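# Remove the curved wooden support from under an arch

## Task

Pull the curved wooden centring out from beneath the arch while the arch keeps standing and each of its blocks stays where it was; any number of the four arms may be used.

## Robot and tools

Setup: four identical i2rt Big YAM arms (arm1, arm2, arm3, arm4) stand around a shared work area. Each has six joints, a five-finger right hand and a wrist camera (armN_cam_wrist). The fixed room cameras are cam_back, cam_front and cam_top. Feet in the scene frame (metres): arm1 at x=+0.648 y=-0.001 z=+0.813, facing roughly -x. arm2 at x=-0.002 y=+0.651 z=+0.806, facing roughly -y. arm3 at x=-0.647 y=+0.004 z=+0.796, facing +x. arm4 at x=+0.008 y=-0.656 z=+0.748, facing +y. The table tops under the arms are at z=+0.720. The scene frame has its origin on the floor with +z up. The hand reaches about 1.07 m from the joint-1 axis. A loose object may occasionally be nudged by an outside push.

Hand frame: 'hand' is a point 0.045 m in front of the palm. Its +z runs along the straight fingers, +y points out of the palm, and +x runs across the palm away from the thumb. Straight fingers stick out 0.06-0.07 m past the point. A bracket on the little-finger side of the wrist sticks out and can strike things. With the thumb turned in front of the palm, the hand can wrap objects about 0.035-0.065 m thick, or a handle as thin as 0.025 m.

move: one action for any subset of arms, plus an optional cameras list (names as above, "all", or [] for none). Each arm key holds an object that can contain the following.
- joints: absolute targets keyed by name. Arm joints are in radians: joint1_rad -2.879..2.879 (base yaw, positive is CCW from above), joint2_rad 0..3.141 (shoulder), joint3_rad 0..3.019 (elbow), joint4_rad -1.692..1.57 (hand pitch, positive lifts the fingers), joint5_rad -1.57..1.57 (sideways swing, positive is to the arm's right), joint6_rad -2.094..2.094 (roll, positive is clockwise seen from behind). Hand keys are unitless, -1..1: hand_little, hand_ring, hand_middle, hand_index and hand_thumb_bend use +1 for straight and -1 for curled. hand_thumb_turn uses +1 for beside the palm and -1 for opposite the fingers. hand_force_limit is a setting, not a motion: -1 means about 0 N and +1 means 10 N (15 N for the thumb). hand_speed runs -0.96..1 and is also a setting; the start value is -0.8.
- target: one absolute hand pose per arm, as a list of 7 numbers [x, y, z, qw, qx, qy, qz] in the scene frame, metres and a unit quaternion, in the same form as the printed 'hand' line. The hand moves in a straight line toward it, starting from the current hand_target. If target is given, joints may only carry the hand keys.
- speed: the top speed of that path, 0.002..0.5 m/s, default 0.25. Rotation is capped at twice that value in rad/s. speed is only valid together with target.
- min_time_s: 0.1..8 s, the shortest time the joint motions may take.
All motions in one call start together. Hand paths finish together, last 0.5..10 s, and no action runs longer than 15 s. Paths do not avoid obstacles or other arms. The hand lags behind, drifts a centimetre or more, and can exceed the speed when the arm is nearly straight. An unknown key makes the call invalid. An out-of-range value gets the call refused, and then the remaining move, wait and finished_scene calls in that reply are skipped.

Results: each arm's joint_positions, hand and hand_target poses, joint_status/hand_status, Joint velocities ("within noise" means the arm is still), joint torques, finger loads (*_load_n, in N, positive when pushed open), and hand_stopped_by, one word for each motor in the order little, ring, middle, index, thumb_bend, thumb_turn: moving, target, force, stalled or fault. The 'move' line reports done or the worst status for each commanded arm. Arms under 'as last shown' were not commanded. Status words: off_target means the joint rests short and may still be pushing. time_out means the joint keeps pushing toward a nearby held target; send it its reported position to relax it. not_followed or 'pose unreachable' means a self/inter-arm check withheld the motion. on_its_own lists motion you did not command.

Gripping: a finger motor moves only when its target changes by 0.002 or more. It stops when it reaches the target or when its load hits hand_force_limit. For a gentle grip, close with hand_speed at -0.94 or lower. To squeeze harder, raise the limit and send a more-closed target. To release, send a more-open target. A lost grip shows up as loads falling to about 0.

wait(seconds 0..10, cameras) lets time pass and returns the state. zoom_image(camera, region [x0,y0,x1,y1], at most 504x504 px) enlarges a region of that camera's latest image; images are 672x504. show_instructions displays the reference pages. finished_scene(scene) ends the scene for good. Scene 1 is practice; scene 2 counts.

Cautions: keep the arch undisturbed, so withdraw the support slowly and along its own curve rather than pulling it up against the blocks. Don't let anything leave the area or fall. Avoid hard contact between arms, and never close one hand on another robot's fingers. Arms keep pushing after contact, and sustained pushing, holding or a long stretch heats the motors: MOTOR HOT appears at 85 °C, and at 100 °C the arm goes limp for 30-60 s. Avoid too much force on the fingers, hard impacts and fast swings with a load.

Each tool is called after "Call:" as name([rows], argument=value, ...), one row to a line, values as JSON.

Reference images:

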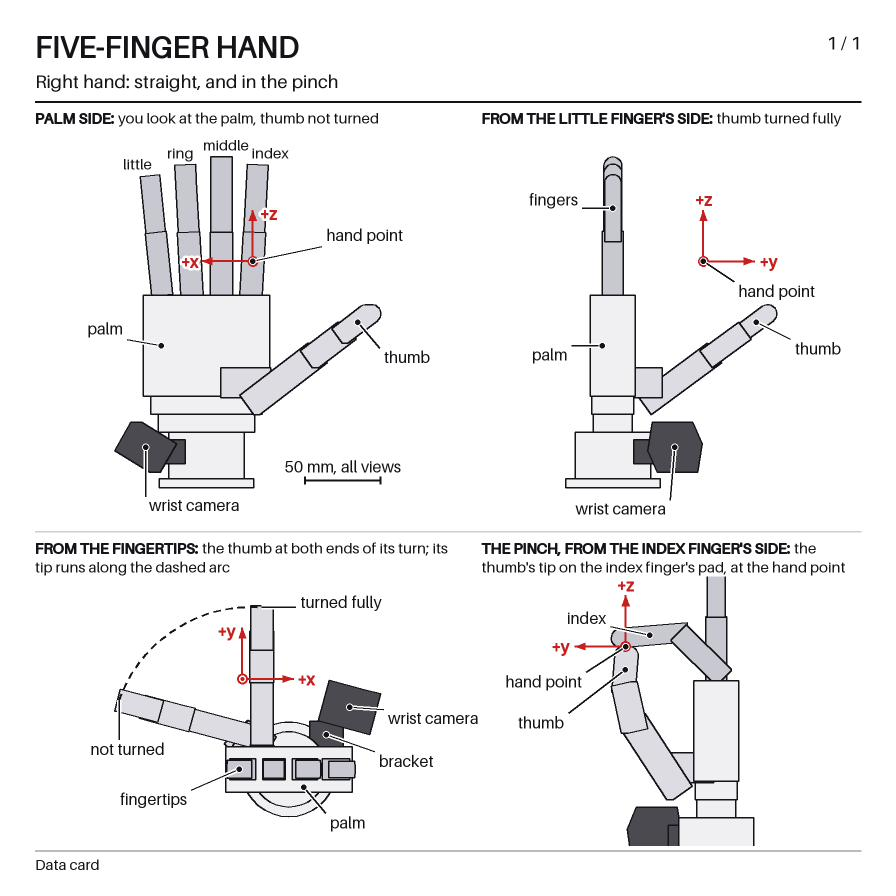

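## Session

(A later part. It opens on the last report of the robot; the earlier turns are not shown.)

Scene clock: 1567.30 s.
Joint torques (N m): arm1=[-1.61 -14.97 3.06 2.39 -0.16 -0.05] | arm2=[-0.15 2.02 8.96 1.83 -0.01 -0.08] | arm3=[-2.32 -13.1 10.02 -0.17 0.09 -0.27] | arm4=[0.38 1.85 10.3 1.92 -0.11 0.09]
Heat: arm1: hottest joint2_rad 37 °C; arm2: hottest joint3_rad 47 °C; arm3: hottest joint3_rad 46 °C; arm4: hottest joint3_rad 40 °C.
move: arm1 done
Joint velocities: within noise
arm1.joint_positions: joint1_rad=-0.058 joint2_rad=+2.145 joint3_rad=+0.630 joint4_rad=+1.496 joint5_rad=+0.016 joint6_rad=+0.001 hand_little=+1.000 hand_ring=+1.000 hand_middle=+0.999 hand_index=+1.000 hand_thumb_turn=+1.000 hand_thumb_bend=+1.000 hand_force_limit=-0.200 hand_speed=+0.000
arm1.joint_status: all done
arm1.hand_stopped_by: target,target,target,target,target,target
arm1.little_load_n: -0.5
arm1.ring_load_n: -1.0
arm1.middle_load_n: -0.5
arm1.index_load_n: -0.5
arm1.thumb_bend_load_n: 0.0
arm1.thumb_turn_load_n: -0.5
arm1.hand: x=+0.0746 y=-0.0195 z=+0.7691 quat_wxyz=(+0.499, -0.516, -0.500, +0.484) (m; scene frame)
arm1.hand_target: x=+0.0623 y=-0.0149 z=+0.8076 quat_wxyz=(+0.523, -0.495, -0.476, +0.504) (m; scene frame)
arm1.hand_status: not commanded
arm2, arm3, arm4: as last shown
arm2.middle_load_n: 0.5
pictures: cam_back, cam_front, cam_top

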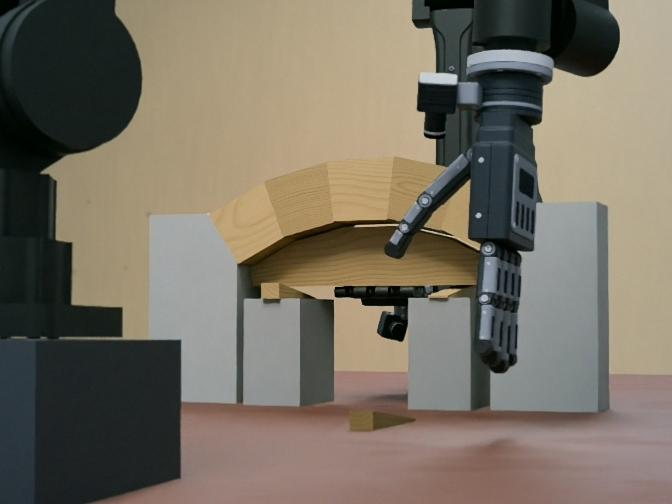

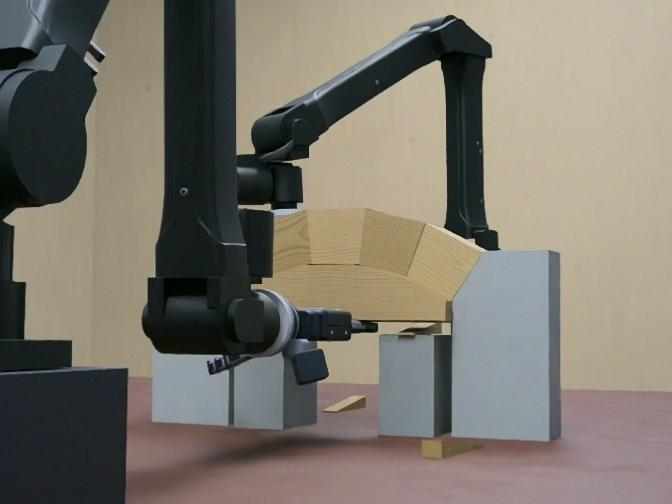

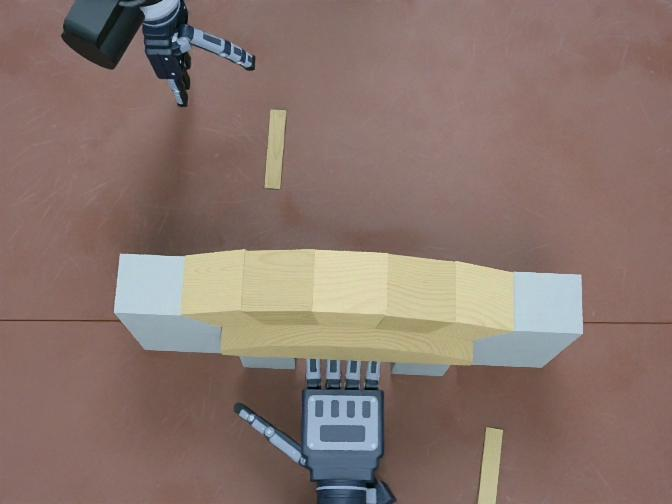

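Call:
move(arm1={"joints": {"joint1_rad": -0.047, "joint2_rad": 2.048, "joint3_rad": 0.592, "joint4_rad": 1.475}, "min_time_s": 2.5}, cameras=["cam_front", "cam_top", "cam_back"])

Call:
zoom_image(camera="cam_front", region=[250, 230, 470, 395])

Call:
zoom_image(camera="cam_back", region=[220, 200, 500, 410])

Scene clock: 1580.93 s.
Joint torques (N m): arm1=[-0.62 -14.62 3.18 1.65 -0.13 -0.05] | arm2=[-0.32 2.02 9.02 1.81 -0.01 -0.09] | arm3=[-2.32 -13.1 10.02 -0.17 0.09 -0.27] | arm4=[0.21 2.78 10.15 1.72 -0.13 0.02]
Heat: arm1: hottest joint2_rad 37 °C; arm2: hottest joint3_rad 47 °C; arm3: hottest joint3_rad 46 °C; arm4: hottest joint3_rad 40 °C.
move: arm1 done
Joint velocities: within noise
arm1.joint_positions: joint1_rad=-0.053 joint2_rad=+2.099 joint3_rad=+0.585 joint4_rad=+1.462 joint5_rad=+0.015 joint6_rad=+0.001 hand_little=+1.000 hand_ring=+1.000 hand_middle=+0.999 hand_index=+1.000 hand_thumb_turn=+1.000 hand_thumb_bend=+1.000 hand_force_limit=-0.200 hand_speed=+0.000
arm1.joint_status: all done
arm1.hand_stopped_by: target,target,target,target,target,target
arm1.little_load_n: -0.5
arm1.ring_load_n: -1.0
arm1.middle_load_n: -0.5
arm1.index_load_n: -1.0
arm1.thumb_bend_load_n: 0.0
arm1.thumb_turn_load_n: 0.0
arm1.hand: x=+0.0900 y=-0.0222 z=+0.7720 quat_wxyz=(+0.489, -0.523, -0.510, +0.477) (m; scene frame)
arm1.hand_target: x=+0.0782 y=-0.0256 z=+0.8053 quat_wxyz=(+0.506, -0.504, -0.494, +0.496) (m; scene frame)
arm1.hand_status: not commanded
arm2, arm3, arm4: as last shown
arm2.middle_load_n: 0.0
arm3.little_load_n: -0.5
pictures: cam_back, cam_front, cam_top

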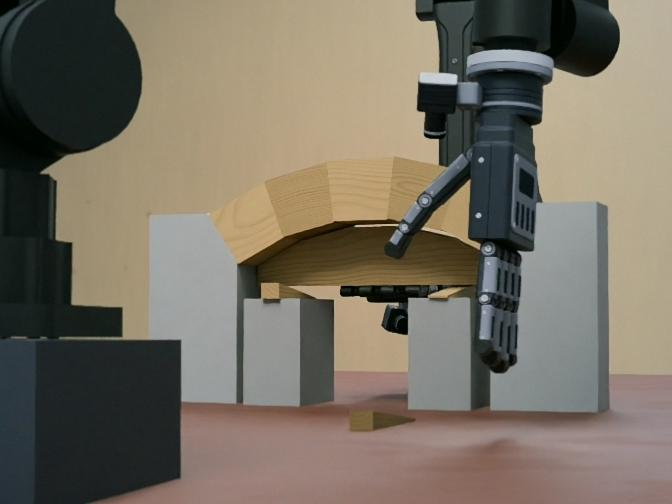

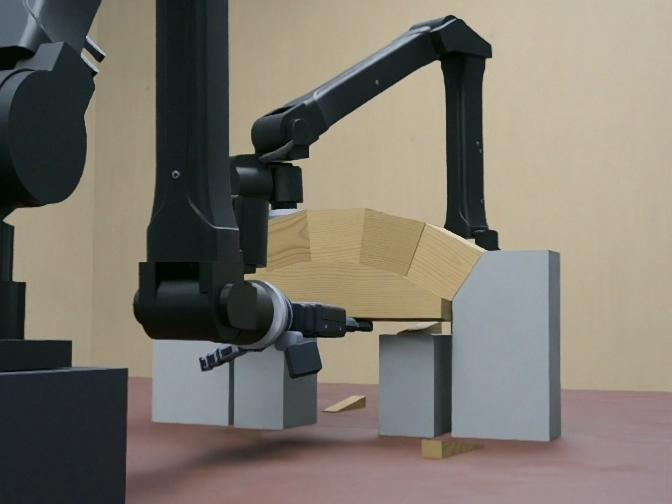

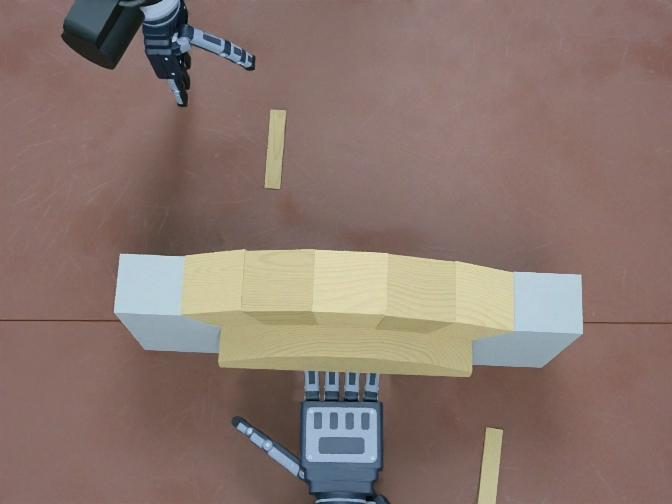

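Scaled by 2.291.

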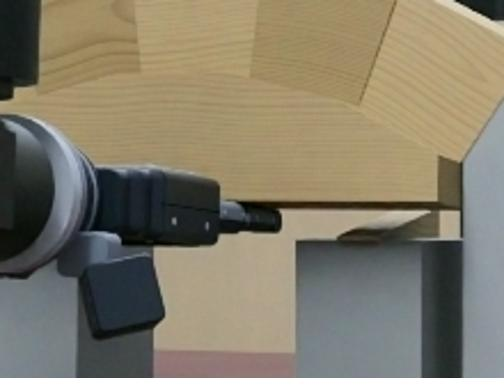

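Scaled by 1.800.

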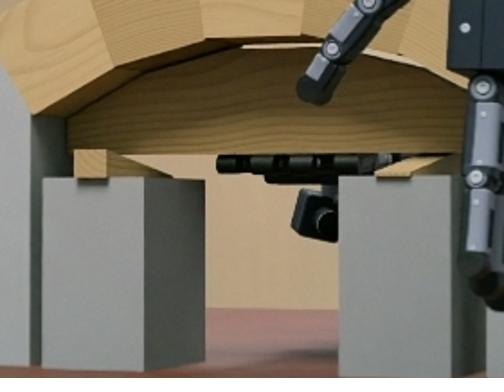

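Call:
move(arm1={"joints": {"joint1_rad": -0.05, "joint2_rad": 2.000, "joint3_rad": 0.545, "joint4_rad": 1.435}, "min_time_s": 2.5}, cameras=["cam_front", "cam_top", "cam_back"])

Call:
zoom_image(camera="cam_back", region=[220, 200, 500, 410])

Scene clock: 1589.20 s.
Joint torques (N m): arm1=[-0.85 -13.92 3.19 1.62 -0.13 -0.05] | arm2=[-0.26 2.02 9.01 1.83 -0.01 -0.08] | arm3=[-2.37 -13.1 10.02 -0.18 0.1 -0.27] | arm4=[-0.62 1.32 9.98 1.78 -0.12 0.05]
Heat: arm1: hottest joint2_rad 37 °C; arm2: hottest joint3_rad 47 °C; arm3: hottest joint3_rad 46 °C; arm4: hottest joint3_rad 40 °C.
move: arm1 done
Joint velocities: within noise
arm1.joint_positions: joint1_rad=-0.053 joint2_rad=+2.050 joint3_rad=+0.538 joint4_rad=+1.423 joint5_rad=+0.015 joint6_rad=+0.001 hand_little=+1.000 hand_ring=+1.000 hand_middle=+0.999 hand_index=+1.000 hand_thumb_turn=+1.000 hand_thumb_bend=+1.000 hand_force_limit=-0.200 hand_speed=+0.000
arm1.joint_status: all done
arm1.hand_stopped_by: target,target,target,target,target,target
arm1.little_load_n: -0.5
arm1.ring_load_n: -1.0
arm1.middle_load_n: -1.0
arm1.index_load_n: -1.0
arm1.thumb_bend_load_n: 0.0
arm1.thumb_turn_load_n: 0.0
arm1.hand: x=+0.1065 y=-0.0224 z=+0.7749 quat_wxyz=(+0.480, -0.532, -0.519, +0.467) (m; scene frame)
arm1.hand_target: x=+0.0949 y=-0.0240 z=+0.8059 quat_wxyz=(+0.497, -0.514, -0.503, +0.486) (m; scene frame)
arm1.hand_status: not commanded
arm2, arm3, arm4: as last shown
arm3.little_load_n: 0.0
pictures: cam_back, cam_front, cam_top

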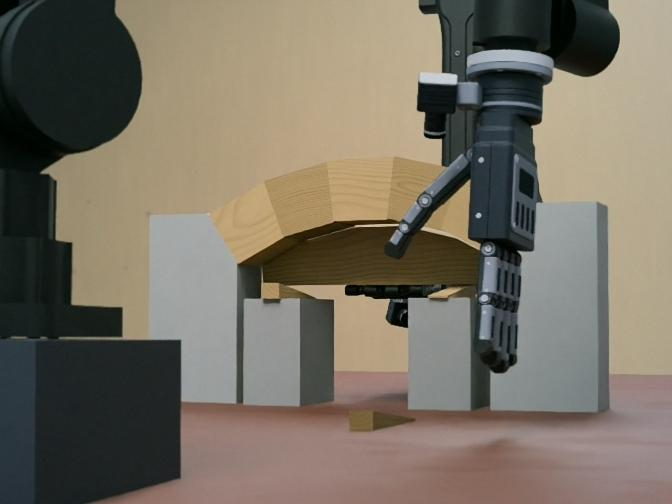

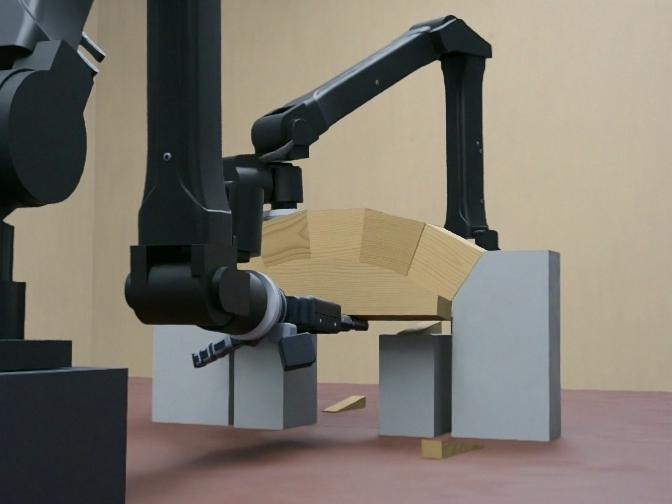

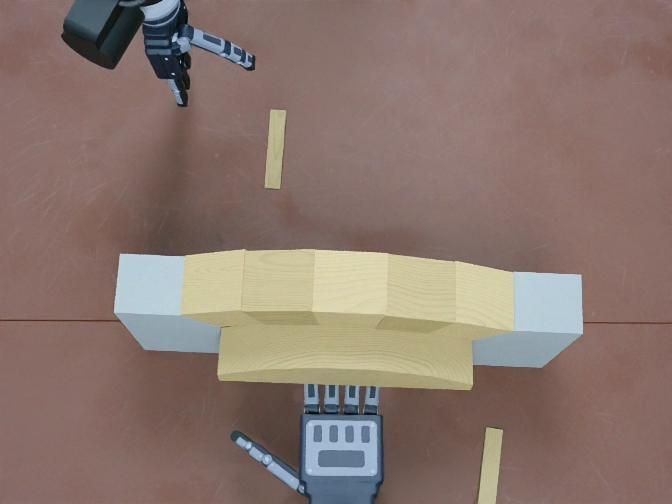

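Scaled by 1.800.

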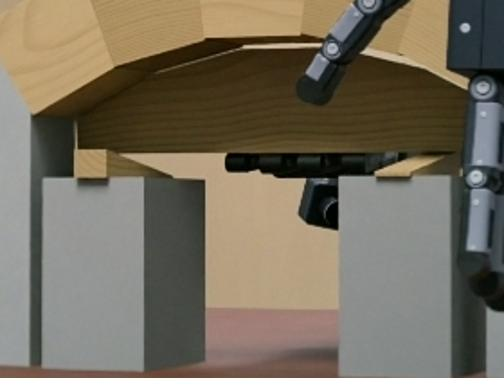

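Call:
move(arm1={"joints": {"joint1_rad": -0.05, "joint2_rad": 1.971, "joint3_rad": 0.457, "joint4_rad": 1.505}, "min_time_s": 3}, cameras=["cam_front", "cam_top", "cam_back"])

Scene clock: 1604.93 s.
Joint torques (N m): arm1=[-0.79 -12.69 2.54 3.15 -0.13 -0.05] | arm2=[-0.21 2.02 9.01 1.8 0 -0.08] | arm3=[-2.32 -13.16 10.02 -0.16 0.09 -0.27] | arm4=[0.79 3.08 10.33 1.81 -0.18 0.08]
Heat: arm1: hottest joint2_rad 36 °C; arm2: hottest joint3_rad 47 °C; arm3: hottest joint3_rad 46 °C; arm4: hottest joint3_rad 40 °C.
move: arm1 time_out
Joint velocities: within noise
arm1.joint_positions: joint1_rad=-0.053 joint2_rad=+2.016 joint3_rad=+0.452 joint4_rad=+1.449 joint5_rad=+0.015 joint6_rad=+0.001 hand_little=+1.000 hand_ring=+1.000 hand_middle=+0.999 hand_index=+1.000 hand_thumb_turn=+1.000 hand_thumb_bend=+1.000 hand_force_limit=-0.200 hand_speed=+0.000
arm1.joint_status: joint4_rad time_out (moved +0.027 of +0.082); the others done
arm1.hand_stopped_by: target,target,target,target,target,target
arm1.little_load_n: -0.5
arm1.ring_load_n: -1.0
arm1.middle_load_n: -1.0
arm1.index_load_n: -0.5
arm1.thumb_bend_load_n: -0.5
arm1.thumb_turn_load_n: 0.0
arm1.on_its_own: joint4_rad reads +1.449 and still pushes toward +1.505 since a time_out
arm1.hand: x=+0.1391 y=-0.0227 z=+0.7758 quat_wxyz=(+0.473, -0.538, -0.525, +0.461) (m; scene frame)
arm1.hand_target: x=+0.1257 y=-0.0242 z=+0.8139 quat_wxyz=(+0.500, -0.511, -0.500, +0.489) (m; scene frame)
arm1.hand_status: not commanded
arm2, arm3, arm4: as last shown
arm2.middle_load_n: -0.5
pictures: cam_back, cam_front, cam_top

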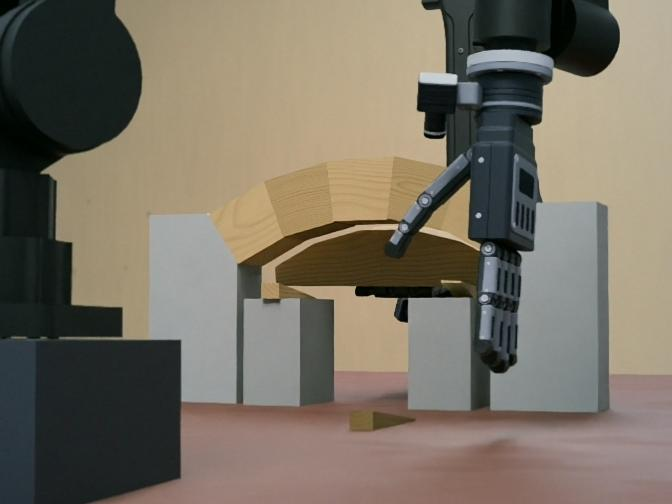

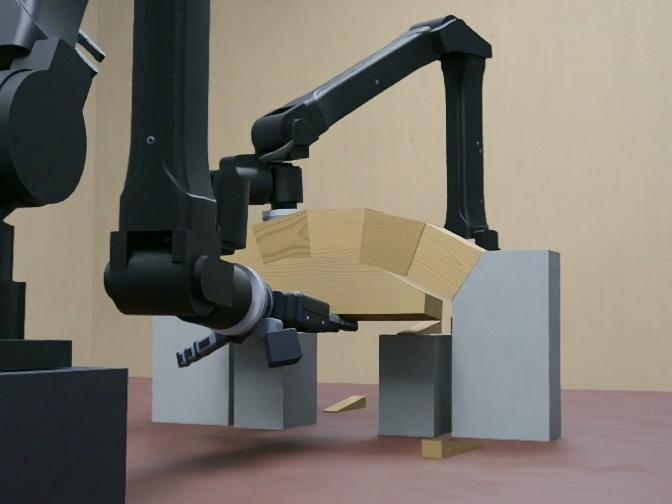

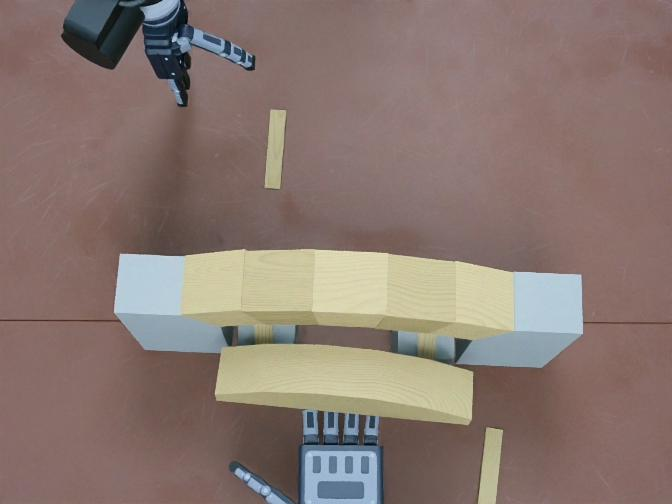

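Call:
move(arm1={"joints": {"joint2_rad": 1.968, "joint3_rad": 0.282, "joint4_rad": 1.5}, "min_time_s": 4}, cameras=["cam_front", "cam_top"])

Scene clock: 1652.37 s.
Joint torques (N m): arm1=[-0.85 -10.87 0.73 2.95 -0.13 -0.05] | arm2=[-0.21 2.08 8.96 1.8 0 -0.08] | arm3=[-2.37 -13.1 10.02 -0.17 0.1 -0.27] | arm4=[0.44 2.43 10.07 1.89 -0.11 0.05]
Heat: arm1: hottest joint2_rad 35 °C; arm2: hottest joint3_rad 47 °C; arm3: hottest joint3_rad 46 °C; arm4: hottest joint3_rad 40 °C.
move: arm1 done
Joint velocities: within noise
arm1.joint_positions: joint1_rad=-0.053 joint2_rad=+2.009 joint3_rad=+0.279 joint4_rad=+1.449 joint5_rad=+0.015 joint6_rad=+0.001 hand_little=+1.000 hand_ring=+1.000 hand_middle=+0.999 hand_index=+1.000 hand_thumb_turn=+1.000 hand_thumb_bend=+1.000 hand_force_limit=-0.200 hand_speed=+0.000
arm1.joint_status: all done
arm1.hand_stopped_by: target,target,target,target,target,target
arm1.little_load_n: -0.5
arm1.ring_load_n: -1.0
arm1.middle_load_n: -1.5
arm1.index_load_n: -0.5
arm1.thumb_bend_load_n: 0.0
arm1.thumb_turn_load_n: -0.5
arm1.hand: x=+0.2237 y=-0.0236 z=+0.7414 quat_wxyz=(+0.427, -0.575, -0.562, +0.415) (m; scene frame)
arm1.hand_target: x=+0.2085 y=-0.0249 z=+0.7710 quat_wxyz=(+0.453, -0.553, -0.542, +0.441) (m; scene frame)
arm1.hand_status: not commanded
arm2, arm3, arm4: as last shown
arm2.middle_load_n: 0.0
arm4.middle_load_n: -0.5
arm4.thumb_bend_load_n: -0.5
pictures: cam_front, cam_top

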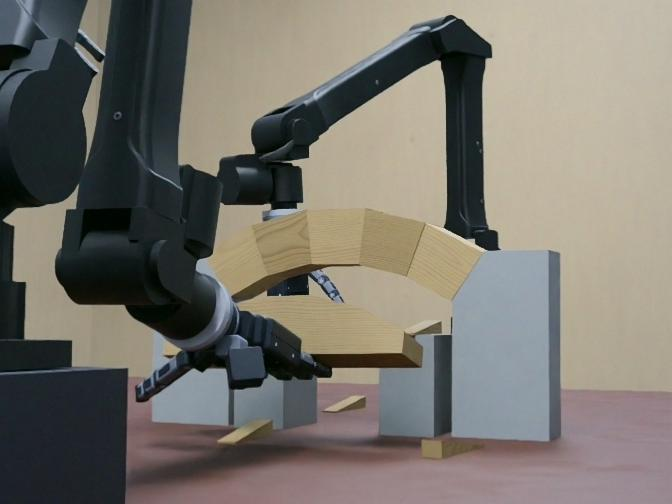

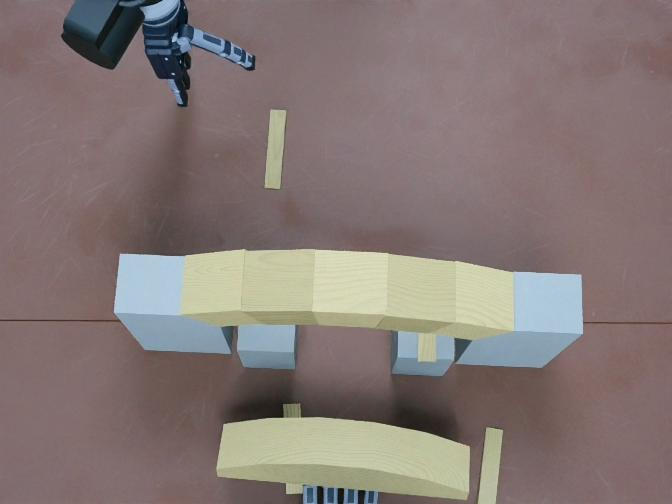

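Call:
move(arm1={"joints": {"joint4_rad": 1.36}, "min_time_s": 2}, cameras=["cam_front", "cam_top"])

Call:
zoom_image(camera="cam_front", region=[150, 270, 500, 470])

Scene clock: 1667.37 s.
Joint torques (N m): arm1=[-0.79 -10.7 0.69 1.51 -0.13 -0.05] | arm2=[-0.21 1.96 8.98 1.78 -0.01 -0.08] | arm3=[-2.32 -13.1 10.03 -0.17 0.09 -0.27] | arm4=[0.09 2.78 10.26 1.72 -0.14 0.07]
Heat: arm1: hottest joint2_rad 35 °C; arm2: hottest joint3_rad 47 °C; arm3: hottest joint3_rad 46 °C; arm4: hottest joint3_rad 40 °C.
move: arm1 done
Joint velocities: within noise
arm1.joint_positions: joint1_rad=-0.053 joint2_rad=+2.008 joint3_rad=+0.279 joint4_rad=+1.349 joint5_rad=+0.015 joint6_rad=+0.001 hand_little=+1.000 hand_ring=+1.000 hand_middle=+0.999 hand_index=+1.000 hand_thumb_turn=+1.000 hand_thumb_bend=+1.000 hand_force_limit=-0.200 hand_speed=+0.000
arm1.joint_status: all done
arm1.hand_stopped_by: target,target,target,target,target,target
arm1.little_load_n: -0.5
arm1.ring_load_n: -1.0
arm1.middle_load_n: -1.5
arm1.index_load_n: -0.5
arm1.thumb_bend_load_n: 0.0
arm1.thumb_turn_load_n: 0.0
arm1.hand: x=+0.2384 y=-0.0238 z=+0.7184 quat_wxyz=(+0.398, -0.595, -0.582, +0.386) (m; scene frame)
arm1.hand_target: x=+0.2266 y=-0.0250 z=+0.7372 quat_wxyz=(+0.414, -0.583, -0.572, +0.402) (m; scene frame)
arm1.hand_status: not commanded
arm2, arm4: as last shown
arm3.joint_positions: joint1_rad=-0.518 joint2_rad=+1.594 joint3_rad=+1.074 joint4_rad=-1.085 joint5_rad=-0.009 joint6_rad=+1.112 hand_little=+1.000 hand_ring=+1.000 hand_middle=+1.000 hand_index=+1.000 hand_thumb_turn=-1.000 hand_thumb_bend=+0.600 hand_force_limit=-0.200 hand_speed=-0.500
arm3.joint_status: not commanded
arm3.hand_stopped_by: target,target,target,target,target,target
arm3.little_load_n: 0.0
arm3.ring_load_n: 0.0
arm3.middle_load_n: 0.0
arm3.index_load_n: 0.0
arm3.thumb_bend_load_n: 0.0
arm3.thumb_turn_load_n: 0.0
arm3.hand: x=-0.2424 y=-0.1361 z=+0.8408 quat_wxyz=(+0.020, -0.019, -1.000, -0.011) (m; scene frame)
arm3.hand_target: x=-0.2306 y=-0.1496 z=+0.8601 quat_wxyz=(+0.000, -0.018, -1.000, +0.000) (m; scene frame)
arm3.hand_status: not commanded
arm4.little_load_n: -0.5
arm4.middle_load_n: 0.0
arm4.thumb_bend_load_n: 0.0
pictures: cam_front, cam_top

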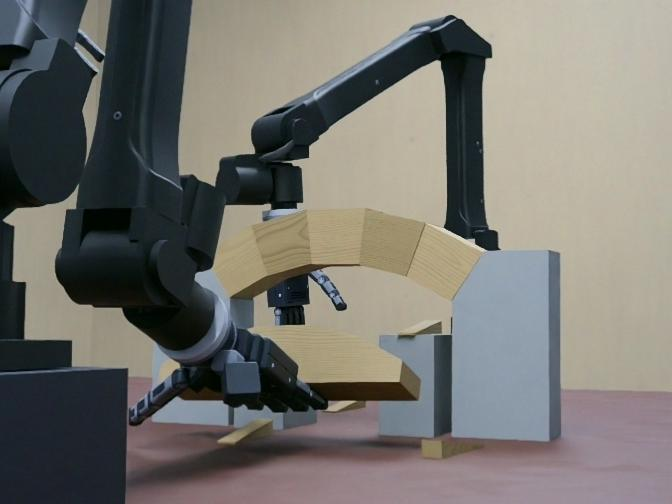

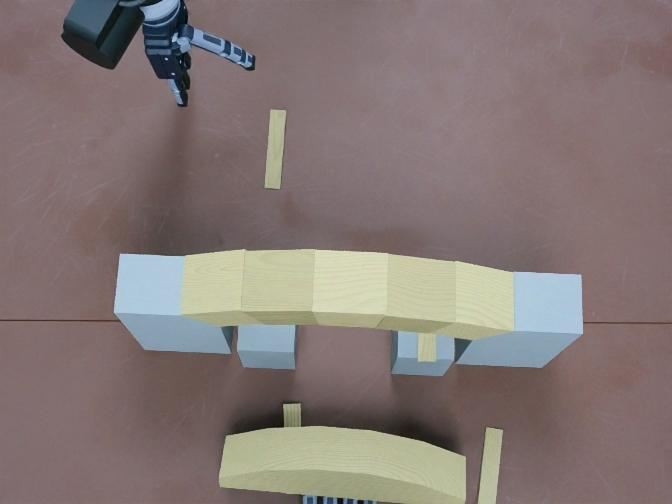

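Scaled by 1.440.

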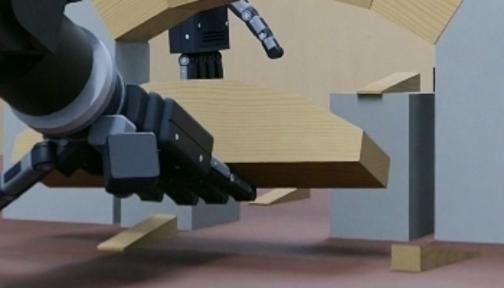

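Call:
move(arm1={"joints": {"joint4_rad": 1.315}, "min_time_s": 1.5})

Call:
move(arm1={"joints": {"joint2_rad": 1.81, "joint4_rad": 1.07}, "min_time_s": 4}, cameras=["cam_front", "cam_top"])

Call:
zoom_image(camera="cam_front", region=[150, 270, 500, 470])

Scene clock: 1678.10 s.
Joint torques (N m): arm1=[-0.79 -10.7 0.68 1.5 -0.13 -0.05] | arm2=[-0.15 2.08 8.99 1.81 -0.01 -0.08] | arm3=[-2.37 -13.16 10.02 -0.16 0.1 -0.27] | arm4=[0.44 2.32 10.32 1.76 -0.15 0.09]
Heat: arm1: hottest joint2_rad 35 °C; arm2: hottest joint3_rad 47 °C; arm3: hottest joint3_rad 46 °C; arm4: hottest joint3_rad 40 °C.
move: arm1 done
Joint velocities: within noise
arm1.joint_positions: joint1_rad=-0.053 joint2_rad=+2.008 joint3_rad=+0.279 joint4_rad=+1.304 joint5_rad=+0.015 joint6_rad=+0.001 hand_little=+1.000 hand_ring=+1.000 hand_middle=+0.999 hand_index=+1.000 hand_thumb_turn=+1.000 hand_thumb_bend=+1.000 hand_force_limit=-0.200 hand_speed=+0.000
arm1.joint_status: all done
arm1.hand_stopped_by: target,target,target,target,target,target
arm1.little_load_n: -0.5
arm1.ring_load_n: -1.5
arm1.middle_load_n: -2.0
arm1.index_load_n: -0.5
arm1.thumb_bend_load_n: 0.0
arm1.thumb_turn_load_n: 0.0
arm1.hand: x=+0.2457 y=-0.0239 z=+0.7086 quat_wxyz=(+0.385, -0.603, -0.591, +0.373) (m; scene frame)
arm1.hand_target: x=+0.2334 y=-0.0251 z=+0.7269 quat_wxyz=(+0.401, -0.592, -0.582, +0.389) (m; scene frame)
arm1.hand_status: not commanded
arm2.joint_positions: joint1_rad=-0.011 joint2_rad=+0.646 joint3_rad=+1.374 joint4_rad=-1.418 joint5_rad=+0.091 joint6_rad=-0.991 hand_little=+1.000 hand_ring=+1.000 hand_middle=+1.000 hand_index=+1.000 hand_thumb_turn=+1.000 hand_thumb_bend=+1.000 hand_force_limit=+0.000 hand_speed=-0.800
arm2.joint_status: not commanded
arm2.hand_stopped_by: target,target,target,target,target,target
arm2.little_load_n: 0.0
arm2.ring_load_n: 0.0
arm2.middle_load_n: 0.0
arm2.index_load_n: 0.0
arm2.thumb_bend_load_n: 0.0
arm2.thumb_turn_load_n: 0.0
arm2.hand: x=-0.0608 y=+0.4410 z=+1.2592 quat_wxyz=(+0.243, +0.401, -0.810, +0.352) (m; scene frame)
arm2.hand_target: x=-0.0608 y=+0.4412 z=+1.2694 quat_wxyz=(+0.248, +0.398, -0.806, +0.362) (m; scene frame)
arm2.hand_status: not commanded
arm3: as last shown
arm3.thumb_bend_load_n: -0.5
arm4.joint_positions: joint1_rad=+0.111 joint2_rad=+0.644 joint3_rad=+1.326 joint4_rad=-1.552 joint5_rad=-0.099 joint6_rad=-1.379 hand_little=+1.000 hand_ring=+1.000 hand_middle=+1.000 hand_index=+1.000 hand_thumb_turn=+1.000 hand_thumb_bend=+1.000 hand_force_limit=+0.000 hand_speed=-0.800
arm4.joint_status: not commanded
arm4.hand_stopped_by: target,target,target,target,target,target
arm4.little_load_n: 0.0
arm4.ring_load_n: 0.0
arm4.middle_load_n: 0.0
arm4.index_load_n: 0.0
arm4.thumb_bend_load_n: 0.0
arm4.thumb_turn_load_n: 0.0
arm4.hand: x=+0.0120 y=-0.4479 z=+1.1632 quat_wxyz=(-0.303, +0.666, +0.663, +0.155) (m; scene frame)
arm4.hand_target: x=+0.0119 y=-0.4466 z=+1.1755 quat_wxyz=(-0.315, +0.662, +0.660, +0.163) (m; scene frame)
arm4.hand_status: not commanded
pictures: none

Scene clock: 1682.47 s.
Joint torques (N m): arm1=[-0.85 -8.23 2.54 0.69 -0.16 -0.05] | arm2=[-0.21 2.02 8.98 1.83 0 -0.08] | arm3=[-2.37 -13.1 10.03 -0.16 0.09 -0.27] | arm4=[1.08 2.32 10.21 1.77 -0.21 0.06]
Heat: arm1: hottest joint2_rad 35 °C; arm2: hottest joint3_rad 47 °C; arm3: hottest joint3_rad 46 °C; arm4: hottest joint3_rad 40 °C.
move: arm1 done
Joint velocities: within noise
arm1.joint_positions: joint1_rad=-0.053 joint2_rad=+1.828 joint3_rad=+0.277 joint4_rad=+1.082 joint5_rad=+0.016 joint6_rad=+0.001 hand_little=+1.000 hand_ring=+1.000 hand_middle=+0.999 hand_index=+1.000 hand_thumb_turn=+1.000 hand_thumb_bend=+1.000 hand_force_limit=-0.200 hand_speed=+0.000
arm1.joint_status: all done
arm1.hand_stopped_by: target,target,target,target,target,target
arm1.little_load_n: 0.0
arm1.ring_load_n: 0.0
arm1.middle_load_n: 0.0
arm1.index_load_n: 0.0
arm1.thumb_bend_load_n: 0.0
arm1.thumb_turn_load_n: 0.0
arm1.hand: x=+0.2450 y=-0.0237 z=+0.7290 quat_wxyz=(+0.372, -0.612, -0.599, +0.359) (m; scene frame)
arm1.hand_target: x=+0.2406 y=-0.0251 z=+0.7345 quat_wxyz=(+0.375, -0.608, -0.598, +0.363) (m; scene frame)
arm1.hand_status: not commanded
arm2, arm3, arm4: as last shown
arm2.index_load_n: -0.5
arm3.thumb_bend_load_n: 0.0
pictures: cam_front, cam_top

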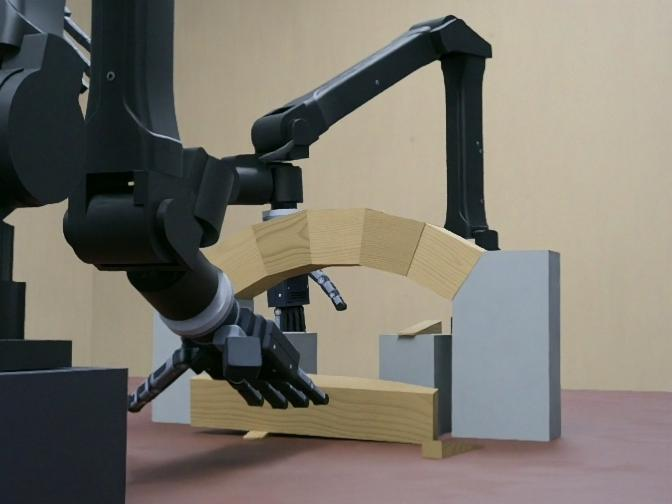

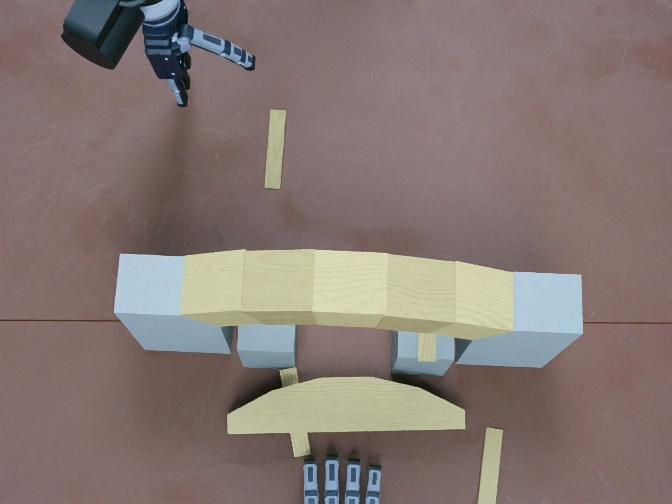

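Scaled by 1.440.

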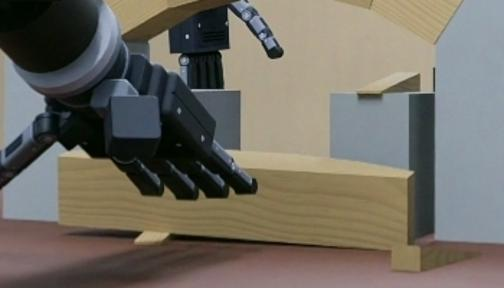

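Call:
move(arm1={"joints": {"joint2_rad": 1.5}, "min_time_s": 3}, cameras=["cam_front", "cam_top", "cam_back"])

Scene clock: 1692.57 s.
Joint torques (N m): arm1=[-0.85 -6.65 5.59 0.79 -0.16 -0.05] | arm2=[-0.21 1.96 8.99 1.8 -0.01 -0.09] | arm3=[-2.37 -13.1 10.03 -0.17 0.09 -0.27] | arm4=[-0.15 1.79 10.24 1.73 -0.16 0.05]
Heat: arm1: hottest joint2_rad 34 °C; arm2: hottest joint3_rad 47 °C; arm3: hottest joint3_rad 46 °C; arm4: hottest joint3_rad 40 °C.
move: arm1 done
Joint velocities: within noise
arm1.joint_positions: joint1_rad=-0.053 joint2_rad=+1.516 joint3_rad=+0.277 joint4_rad=+1.082 joint5_rad=+0.016 joint6_rad=+0.001 hand_little=+1.000 hand_ring=+1.000 hand_middle=+0.999 hand_index=+1.000 hand_thumb_turn=+1.000 hand_thumb_bend=+1.000 hand_force_limit=-0.200 hand_speed=+0.000
arm1.joint_status: all done
arm1.hand_stopped_by: target,target,target,target,target,target
arm1.little_load_n: 0.0
arm1.ring_load_n: 0.0
arm1.middle_load_n: 0.0
arm1.index_load_n: 0.0
arm1.thumb_bend_load_n: 0.0
arm1.thumb_turn_load_n: 0.0
arm1.hand: x=+0.1976 y=-0.0232 z=+0.8556 quat_wxyz=(+0.461, -0.548, -0.534, +0.449) (m; scene frame)
arm1.hand_target: x=+0.1953 y=-0.0247 z=+0.8612 quat_wxyz=(+0.463, -0.544, -0.534, +0.452) (m; scene frame)
arm1.hand_status: not commanded
arm2, arm3, arm4: as last shown
arm2.index_load_n: 0.0
pictures: cam_back, cam_front, cam_top

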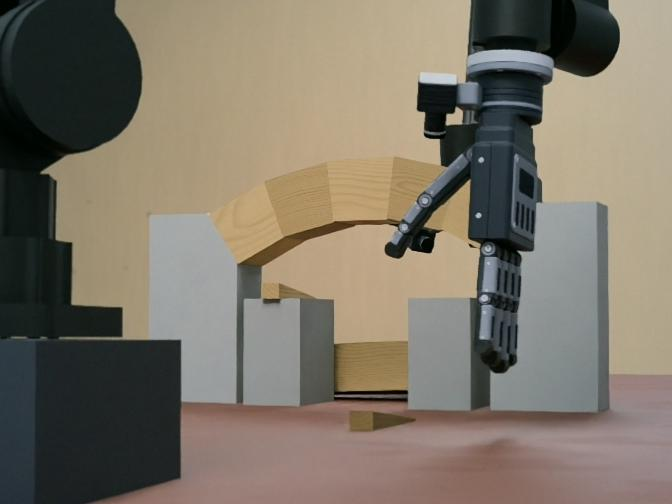

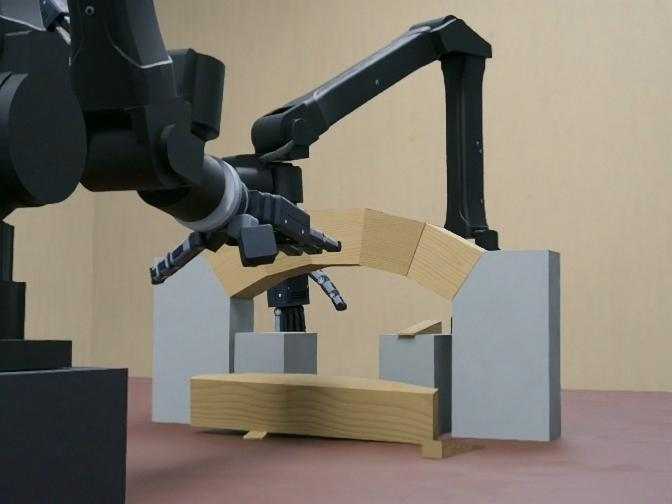

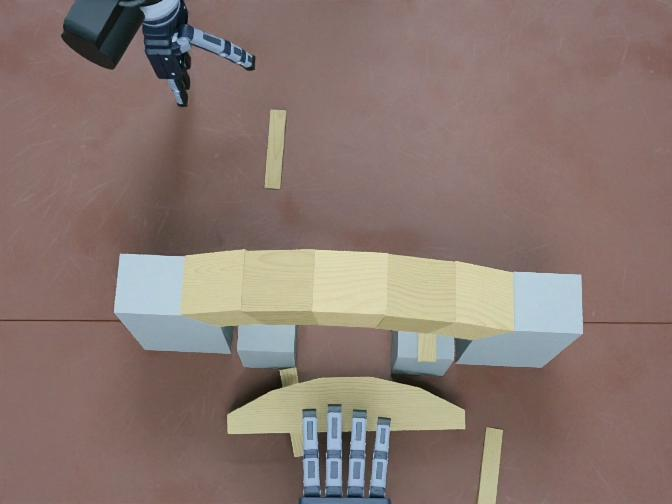

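Call:
finished_scene(scene=1)

The scene is finished: the task was done.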